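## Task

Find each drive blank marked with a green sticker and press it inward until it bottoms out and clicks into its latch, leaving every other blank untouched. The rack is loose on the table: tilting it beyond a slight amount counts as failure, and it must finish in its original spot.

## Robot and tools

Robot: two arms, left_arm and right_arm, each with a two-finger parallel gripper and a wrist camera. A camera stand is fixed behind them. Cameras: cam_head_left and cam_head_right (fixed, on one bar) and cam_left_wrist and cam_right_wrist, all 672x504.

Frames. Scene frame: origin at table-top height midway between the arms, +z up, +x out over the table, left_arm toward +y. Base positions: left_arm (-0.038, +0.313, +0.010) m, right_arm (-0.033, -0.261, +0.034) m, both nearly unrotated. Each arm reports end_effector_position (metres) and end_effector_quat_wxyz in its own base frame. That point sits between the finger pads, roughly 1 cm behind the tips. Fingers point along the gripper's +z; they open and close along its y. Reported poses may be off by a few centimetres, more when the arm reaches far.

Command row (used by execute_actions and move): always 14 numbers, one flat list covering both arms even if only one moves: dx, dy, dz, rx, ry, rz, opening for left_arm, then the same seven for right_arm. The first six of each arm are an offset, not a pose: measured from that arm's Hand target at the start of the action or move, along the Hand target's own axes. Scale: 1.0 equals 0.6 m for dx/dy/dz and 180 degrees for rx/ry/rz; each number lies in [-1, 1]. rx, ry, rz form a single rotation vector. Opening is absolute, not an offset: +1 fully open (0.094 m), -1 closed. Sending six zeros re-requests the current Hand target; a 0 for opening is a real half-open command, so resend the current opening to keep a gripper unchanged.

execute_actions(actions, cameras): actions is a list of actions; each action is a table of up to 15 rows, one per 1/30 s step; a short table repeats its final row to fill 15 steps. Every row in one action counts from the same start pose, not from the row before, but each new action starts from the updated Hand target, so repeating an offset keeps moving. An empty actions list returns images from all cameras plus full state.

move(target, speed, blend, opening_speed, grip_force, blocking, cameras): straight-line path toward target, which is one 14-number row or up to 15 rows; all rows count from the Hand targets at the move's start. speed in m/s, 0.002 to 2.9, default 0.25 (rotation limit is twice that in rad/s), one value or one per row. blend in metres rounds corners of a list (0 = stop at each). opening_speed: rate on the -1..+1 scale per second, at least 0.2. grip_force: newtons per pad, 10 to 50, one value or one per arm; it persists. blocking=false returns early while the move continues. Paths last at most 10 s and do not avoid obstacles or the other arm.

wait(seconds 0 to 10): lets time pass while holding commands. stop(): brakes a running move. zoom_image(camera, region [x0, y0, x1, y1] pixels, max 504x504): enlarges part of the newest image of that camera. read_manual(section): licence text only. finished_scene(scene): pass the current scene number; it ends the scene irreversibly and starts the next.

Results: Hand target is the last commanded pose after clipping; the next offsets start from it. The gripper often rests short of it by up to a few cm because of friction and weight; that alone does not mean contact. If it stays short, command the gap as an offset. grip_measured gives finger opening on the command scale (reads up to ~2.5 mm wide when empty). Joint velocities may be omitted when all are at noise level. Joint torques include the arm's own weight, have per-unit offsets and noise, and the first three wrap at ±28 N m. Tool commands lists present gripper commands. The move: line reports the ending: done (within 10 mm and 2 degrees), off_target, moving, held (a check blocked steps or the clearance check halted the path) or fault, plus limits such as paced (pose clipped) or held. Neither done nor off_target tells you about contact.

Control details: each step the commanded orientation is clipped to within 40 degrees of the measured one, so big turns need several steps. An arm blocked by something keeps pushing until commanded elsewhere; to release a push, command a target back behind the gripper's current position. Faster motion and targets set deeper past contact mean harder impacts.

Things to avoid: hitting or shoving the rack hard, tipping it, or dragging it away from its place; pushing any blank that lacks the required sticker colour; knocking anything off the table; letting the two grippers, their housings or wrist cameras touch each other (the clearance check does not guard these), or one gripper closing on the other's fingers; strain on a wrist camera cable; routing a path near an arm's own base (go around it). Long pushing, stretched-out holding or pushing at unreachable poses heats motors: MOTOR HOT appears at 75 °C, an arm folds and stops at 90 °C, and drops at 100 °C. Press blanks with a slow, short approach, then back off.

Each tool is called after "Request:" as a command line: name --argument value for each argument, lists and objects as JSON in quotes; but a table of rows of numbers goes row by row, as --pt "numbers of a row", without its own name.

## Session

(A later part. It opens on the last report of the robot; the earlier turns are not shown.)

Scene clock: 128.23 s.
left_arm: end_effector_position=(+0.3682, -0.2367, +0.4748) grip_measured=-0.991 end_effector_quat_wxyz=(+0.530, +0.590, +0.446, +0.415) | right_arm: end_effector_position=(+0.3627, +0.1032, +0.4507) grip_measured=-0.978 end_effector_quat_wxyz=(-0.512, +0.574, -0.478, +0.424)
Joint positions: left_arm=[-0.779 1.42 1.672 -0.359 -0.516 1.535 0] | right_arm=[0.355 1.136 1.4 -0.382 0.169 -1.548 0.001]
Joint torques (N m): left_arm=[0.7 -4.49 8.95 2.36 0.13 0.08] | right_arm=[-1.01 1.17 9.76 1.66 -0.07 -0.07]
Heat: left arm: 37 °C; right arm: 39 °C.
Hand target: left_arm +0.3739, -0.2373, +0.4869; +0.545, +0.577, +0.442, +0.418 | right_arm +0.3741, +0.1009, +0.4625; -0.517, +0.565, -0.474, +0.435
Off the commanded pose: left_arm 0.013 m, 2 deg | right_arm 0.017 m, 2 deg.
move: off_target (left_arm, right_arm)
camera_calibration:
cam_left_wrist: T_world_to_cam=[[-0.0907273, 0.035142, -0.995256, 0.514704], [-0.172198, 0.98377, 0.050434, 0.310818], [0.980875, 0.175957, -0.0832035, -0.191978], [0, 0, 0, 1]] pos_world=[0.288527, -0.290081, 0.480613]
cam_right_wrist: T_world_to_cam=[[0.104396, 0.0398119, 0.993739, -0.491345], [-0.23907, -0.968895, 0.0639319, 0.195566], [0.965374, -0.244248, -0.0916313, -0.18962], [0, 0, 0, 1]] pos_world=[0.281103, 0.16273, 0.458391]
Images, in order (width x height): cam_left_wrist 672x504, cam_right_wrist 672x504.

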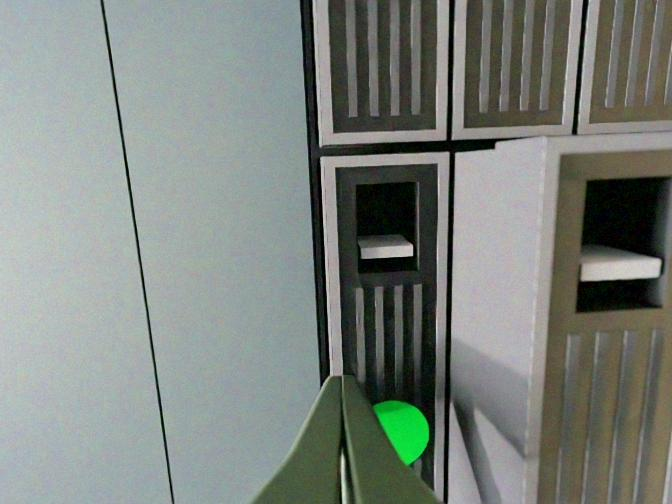

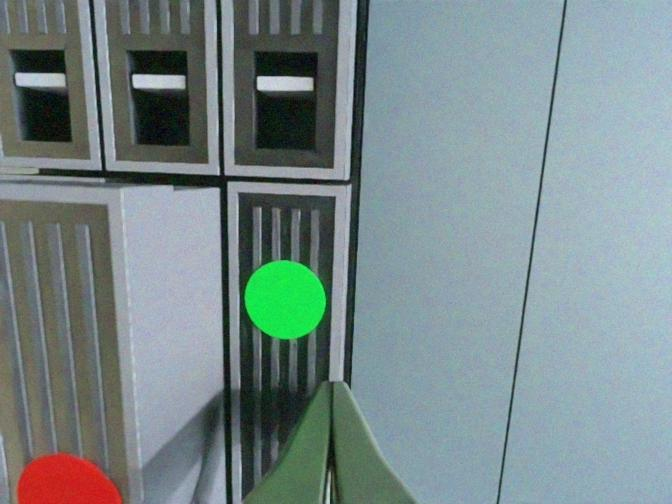

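Request:
move --target '[0.00259, -0.00945, 0.0102, 0, 0, 0, -1, 0.00211, 0.00081, 0.00988, 0, 0, 0, -1]' --speed 0.03 --cameras '["cam_left_wrist", "cam_right_wrist"]'

Scene clock: 131.33 s.
left_arm: end_effector_position=(+0.3698, -0.2372, +0.4746) grip_measured=-0.991 end_effector_quat_wxyz=(+0.533, +0.591, +0.443, +0.413) | right_arm: end_effector_position=(+0.3631, +0.1027, +0.4506) grip_measured=-0.978 end_effector_quat_wxyz=(-0.514, +0.575, -0.477, +0.421)
Joint positions: left_arm=[-0.771 1.421 1.671 -0.354 -0.5 1.535 0] | right_arm=[0.346 1.136 1.4 -0.382 0.153 -1.548 0.001]
Joint torques (N m): left_arm=[1.43 -4.44 6.86 2.55 0.16 0.08] | right_arm=[-1.17 1.91 9.84 1.78 -0.02 -0.09]
Motor temperatures (°C): left_arm=[30 33 34 38 33 30 33] | right_arm=[30 33 40 40 30 31 35]
Heat: left arm: 38 °C; right arm: 40 °C.
Hand target: left_arm +0.3799, -0.2373, +0.4809; +0.545, +0.577, +0.442, +0.418 | right_arm +0.3801, +0.1007, +0.4615; -0.517, +0.565, -0.474, +0.435
Off the commanded pose: left_arm 0.012 m, 2 deg | right_arm 0.020 m, 2 deg.
move: off_target (left_arm, right_arm)
camera_calibration:
cam_left_wrist: T_world_to_cam=[[-0.0896631, 0.0331923, -0.995419, 0.513918], [-0.164023, 0.985306, 0.0476295, 0.310374], [0.982373, 0.167542, -0.0829013, -0.196196], [0, 0, 0, 1]] pos_world=[0.289725, -0.29, 0.480515]
cam_right_wrist: T_world_to_cam=[[0.104848, 0.0388054, 0.993731, -0.491367], [-0.232481, -0.970595, 0.0624309, 0.193676], [0.966933, -0.237569, -0.0927438, -0.190873], [0, 0, 0, 1]] pos_world=[0.281107, 0.161703, 0.458492]
Images, in order (width x height): cam_left_wrist 672x504, cam_right_wrist 672x504.

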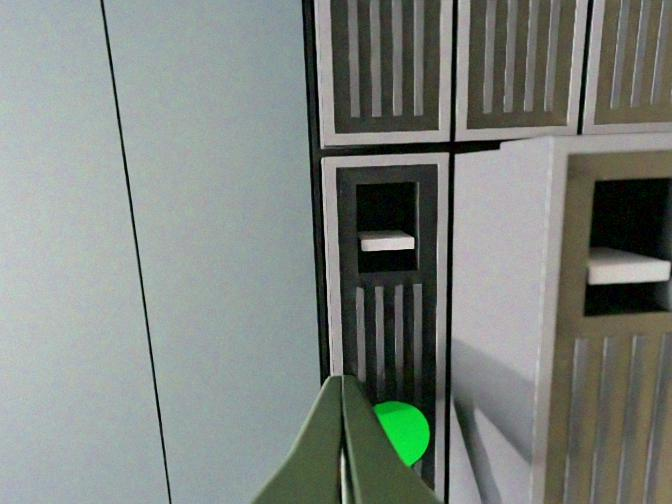

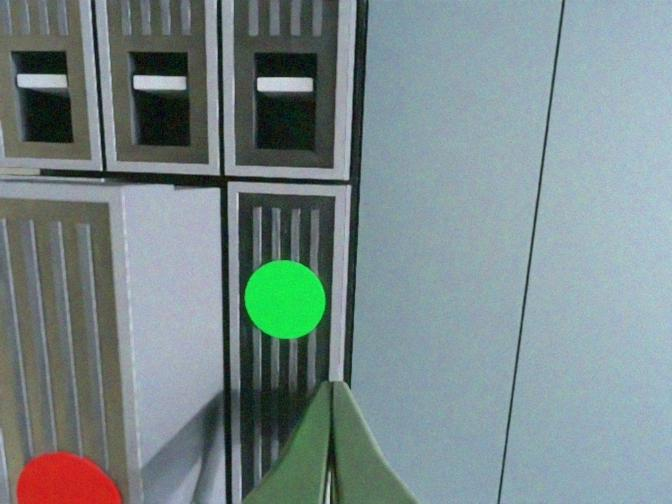

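Request:
zoom_image --camera "cam_right_wrist" --region '[190, 130, 390, 280]'

Request:
zoom_image --camera "cam_left_wrist" --region '[290, 80, 490, 230]'

Scaled by 2.520.

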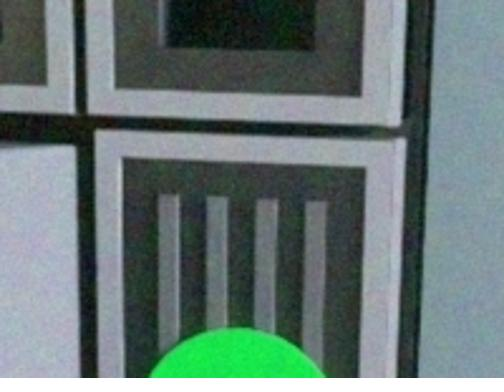

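Scaled by 2.520.

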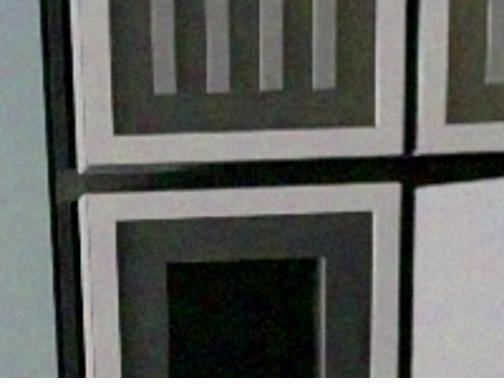

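Request:
move --target '[0.00345, -0.00262, 0.01304, 0, 0, 0, -1, 0.00141, -0.00057, 0.00649, 0, 0, 0, -1]' --speed 0.03

Scene clock: 140.03 s.
left_arm: end_effector_position=(+0.3707, -0.2373, +0.4752) grip_measured=-0.991 end_effector_quat_wxyz=(+0.536, +0.592, +0.441, +0.410) | right_arm: end_effector_position=(+0.3632, +0.1029, +0.4506) grip_measured=-0.978 end_effector_quat_wxyz=(-0.514, +0.578, -0.476, +0.419)
Joint positions: left_arm=[-0.763 1.421 1.672 -0.354 -0.483 1.536 0] | right_arm=[0.341 1.139 1.408 -0.392 0.142 -1.548 0.001]
Joint torques (N m): left_arm=[2.26 -3.1 7.09 2.74 0.15 0.08] | right_arm=[-1.25 2.59 9.74 1.94 0.02 -0.1]
Heat: left arm: 40 °C; right arm: 41 °C.
Hand target: left_arm +0.3879, -0.2373, +0.4789; +0.545, +0.576, +0.442, +0.418 | right_arm +0.3841, +0.1006, +0.4615; -0.517, +0.565, -0.474, +0.435
Off the commanded pose: left_arm 0.018 m, 2 deg | right_arm 0.024 m, 2 deg.
move: off_target (left_arm, right_arm)

Request:
move --target '[0.00216, -0.00088, 0.00804, 0, 0, 0, -1, 0.00141, -0.00057, 0.00649, 0, 0, 0, -1]' --speed 0.03 --cameras '["all"]'

Scene clock: 141.83 s.
left_arm: end_effector_position=(+0.3709, -0.2370, +0.4757) grip_measured=-0.991 end_effector_quat_wxyz=(+0.537, +0.593, +0.439, +0.408) | right_arm: end_effector_position=(+0.3636, +0.1030, +0.4507) grip_measured=-0.978 end_effector_quat_wxyz=(-0.514, +0.580, -0.476, +0.416)
Joint positions: left_arm=[-0.759 1.42 1.672 -0.354 -0.473 1.537 0] | right_arm=[0.336 1.142 1.414 -0.399 0.132 -1.548 0.001]
Joint torques (N m): left_arm=[2.82 -2.02 7.45 2.81 0.2 0.06] | right_arm=[-1.33 3.33 9.62 2.07 0.07 -0.1]
Heat: left arm: 40 °C; right arm: 41 °C.
Hand target: left_arm +0.3929, -0.2373, +0.4781; +0.545, +0.576, +0.442, +0.418 | right_arm +0.3881, +0.1004, +0.4614; -0.517, +0.565, -0.474, +0.435
Off the commanded pose: left_arm 0.022 m, 2 deg | right_arm 0.027 m, 3 deg.
move: off_target (left_arm, right_arm)
camera_calibration:
cam_left_wrist: T_world_to_cam=[[-0.0885768, 0.0315165, -0.995571, 0.514363], [-0.149139, 0.987813, 0.0445399, 0.306716], [0.984841, 0.152424, -0.0827969, -0.201777], [0, 0, 0, 1]] pos_world=[0.290023, -0.288433, 0.481717]
cam_right_wrist: T_world_to_cam=[[0.113681, 0.0410594, 0.992669, -0.494426], [-0.221326, -0.972991, 0.0655919, 0.18888], [0.968551, -0.22716, -0.101523, -0.188942], [0, 0, 0, 1]] pos_world=[0.281011, 0.16116, 0.45923]

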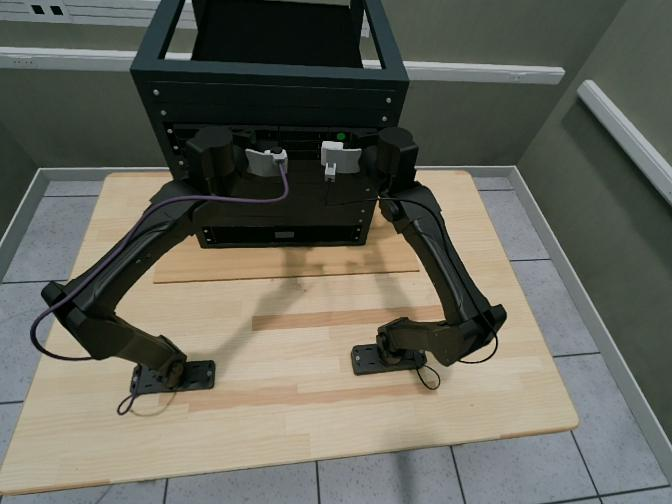

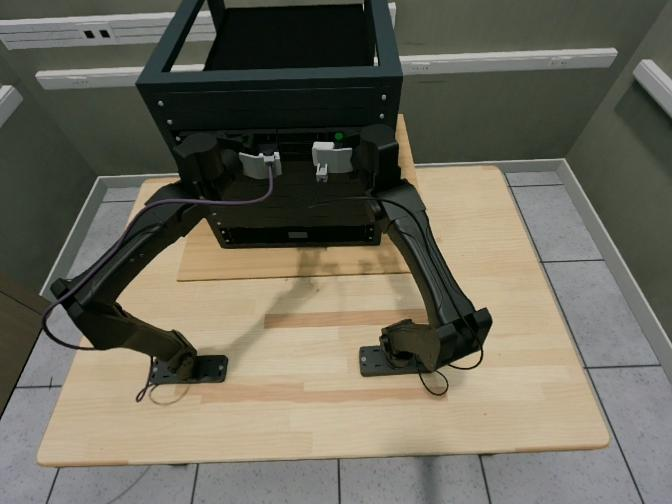

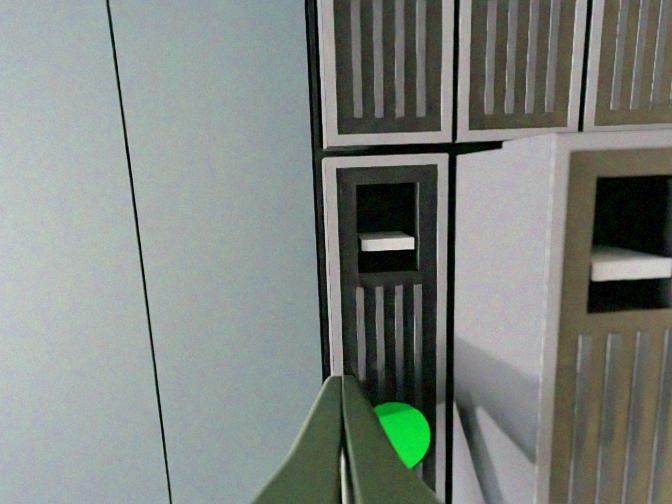

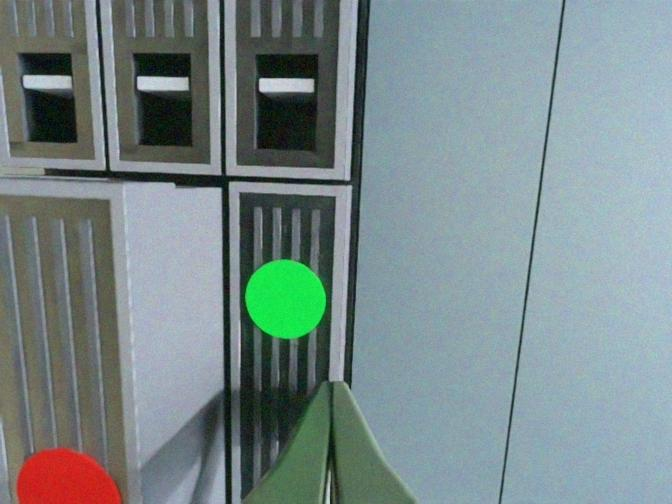

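Request:
move --target '[-0.02324, 0.00012, -0.08882, 0, 0, 0, -1, -0.01937, 0.00283, -0.08969, 0, 0, 0, -1]' --speed 0.06 --cameras '["all"]'

Scene clock: 145.10 s.
left_arm: end_effector_position=(+0.3429, -0.2470, +0.4701) grip_measured=-0.991 end_effector_quat_wxyz=(+0.536, +0.592, +0.437, +0.414) | right_arm: end_effector_position=(+0.3366, +0.1049, +0.4721) grip_measured=-0.978 end_effector_quat_wxyz=(+0.528, -0.558, +0.469, -0.436)
Joint positions: left_arm=[-0.864 1.366 1.599 -0.332 -0.585 1.537 0] | right_arm=[0.421 1.071 1.408 -0.401 0.24 -1.548 0.001]
Joint torques (N m): left_arm=[-0.25 -7.98 6.76 1.98 -0.21 -0.05] | right_arm=[0.39 -2.14 5.46 1.1 0.1 0]
Heat: left arm: 41 °C; right arm: 41 °C.
Hand target: left_arm +0.3379, -0.2370, +0.4811; +0.545, +0.577, +0.442, +0.418 | right_arm +0.3331, +0.1026, +0.4645; +0.517, -0.565, +0.474, -0.435
Off the commanded pose: left_arm 0.016 m, 2 deg | right_arm 0.009 m, 2 deg.
move: off_target (left_arm)
camera_calibration:
cam_left_wrist: T_world_to_cam=[[-0.0797076, 0.0377151, -0.996105, 0.505371], [-0.154808, 0.986691, 0.0497463, 0.312018], [0.984724, 0.15817, -0.0728082, -0.176441], [0, 0, 0, 1]] pos_world=[0.26233, -0.299017, 0.475034]
cam_right_wrist: T_world_to_cam=[[0.0525392, 0.0255108, 0.998293, -0.493063], [-0.246194, -0.968487, 0.0377061, 0.204389], [0.967795, -0.247755, -0.0446029, -0.184747], [0, 0, 0, 1]] pos_world=[0.255022, 0.164754, 0.476275]

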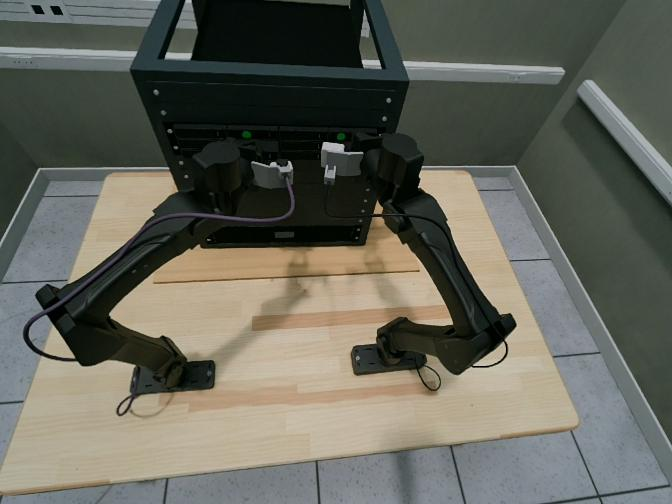

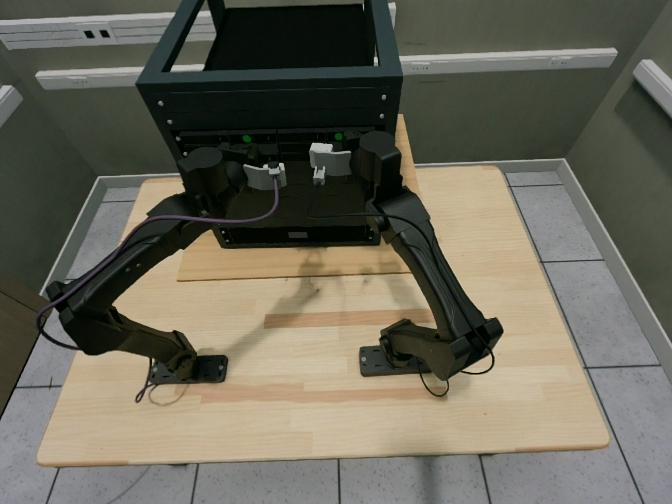

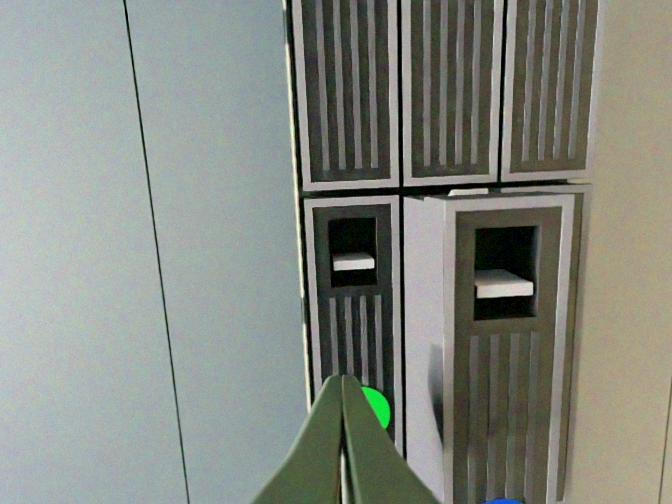

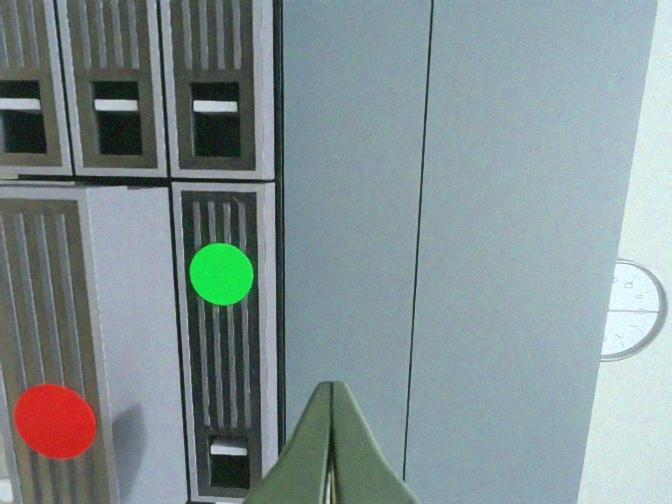

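Request:
zoom_image --camera "cam_left_wrist" --region '[270, 120, 470, 270]'

Request:
zoom_image --camera "cam_right_wrist" --region '[100, 120, 300, 270]'

Request:
zoom_image --camera "cam_head_left" --region '[150, 100, 402, 250]'

Scaled by 2.520.

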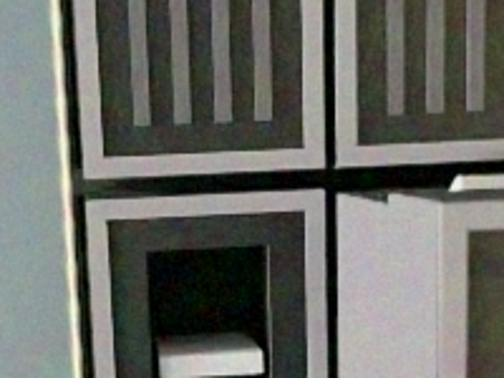

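Scaled by 2.520.

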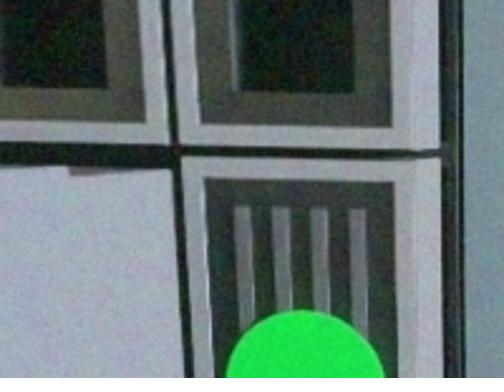

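Scaled by 2.000.

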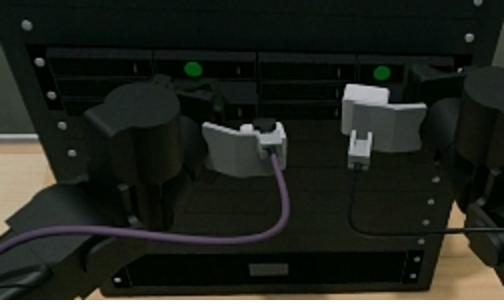

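Request:
move --target '[-0.01294, 0.00068, -0.04841, 0, 0, 0, -1, -0.01057, 0.00426, -0.04872, 0, 0, 0, -1]' --speed 0.08 --cameras '["all"]'

Scene clock: 153.93 s.
left_arm: end_effector_position=(+0.3125, -0.2471, +0.4814) grip_measured=-0.991 end_effector_quat_wxyz=(+0.548, +0.581, +0.434, +0.417) | right_arm: end_effector_position=(+0.3059, +0.1062, +0.4736) grip_measured=-0.978 end_effector_quat_wxyz=(+0.528, -0.558, +0.466, -0.439)
Joint positions: left_arm=[-0.961 1.306 1.571 -0.332 -0.682 1.537 0] | right_arm=[0.513 0.988 1.381 -0.454 0.331 -1.548 0.001]
Joint torques (N m): left_arm=[-0.32 -7.31 6.57 1.54 -0.18 -0.15] | right_arm=[0.57 -1.01 5.35 1.05 0.1 0.05]
Heat: left arm: 40 °C; right arm: 40 °C.
Hand target: left_arm +0.3079, -0.2369, +0.4832; +0.545, +0.576, +0.442, +0.418 | right_arm +0.3031, +0.1038, +0.4644; +0.517, -0.565, +0.474, -0.434
Off the commanded pose: left_arm 0.011 m, 1 deg | right_arm 0.010 m, 2 deg.
move: off_target (left_arm)
camera_calibration:
cam_left_wrist: T_world_to_cam=[[-0.0536597, 0.0172029, -0.998411, 0.502101], [-0.156125, 0.987411, 0.0254043, 0.319118], [0.986279, 0.15724, -0.0502983, -0.157138], [0, 0, 0, 1]] pos_world=[0.231747, -0.29903, 0.485292]
cam_right_wrist: T_world_to_cam=[[0.047287, 0.0294205, 0.998448, -0.491901], [-0.245408, -0.968588, 0.0401632, 0.196598], [0.968266, -0.246926, -0.0385816, -0.157724], [0, 0, 0, 1]] pos_world=[0.224225, 0.165948, 0.477156]

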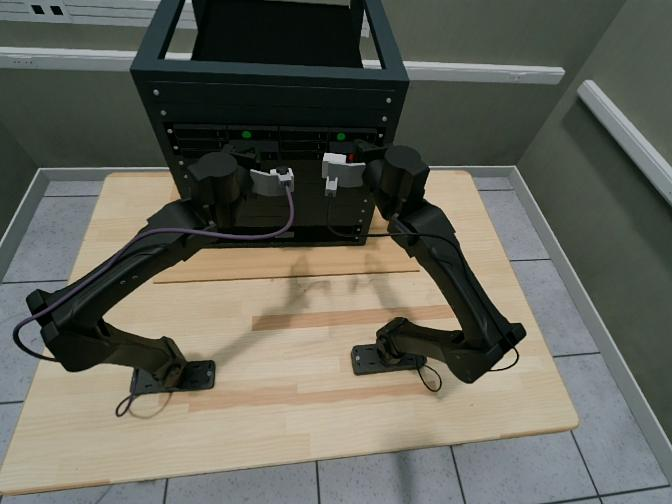

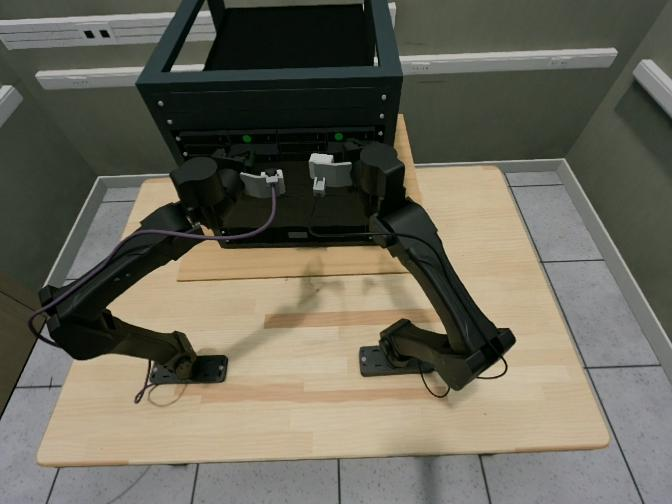

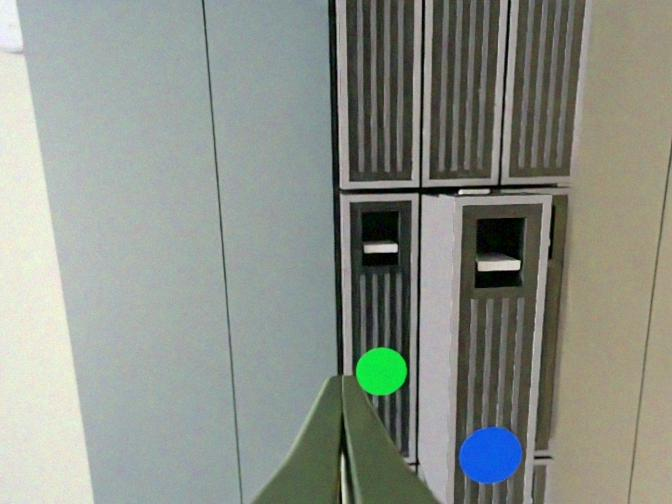

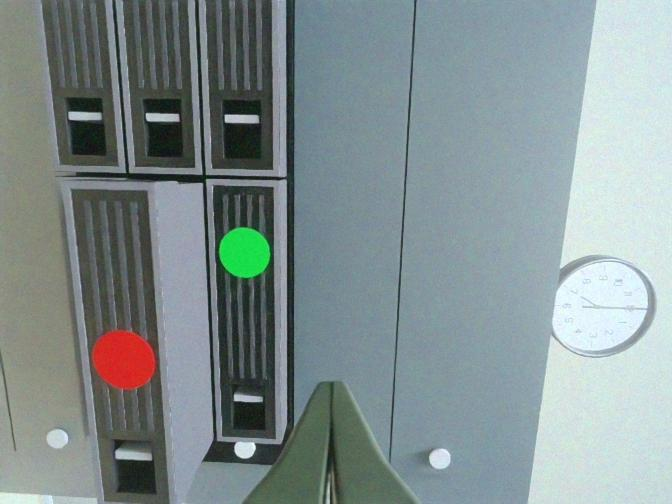

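Request:
finished_scene --scene 3

The scene is finished: the task was done.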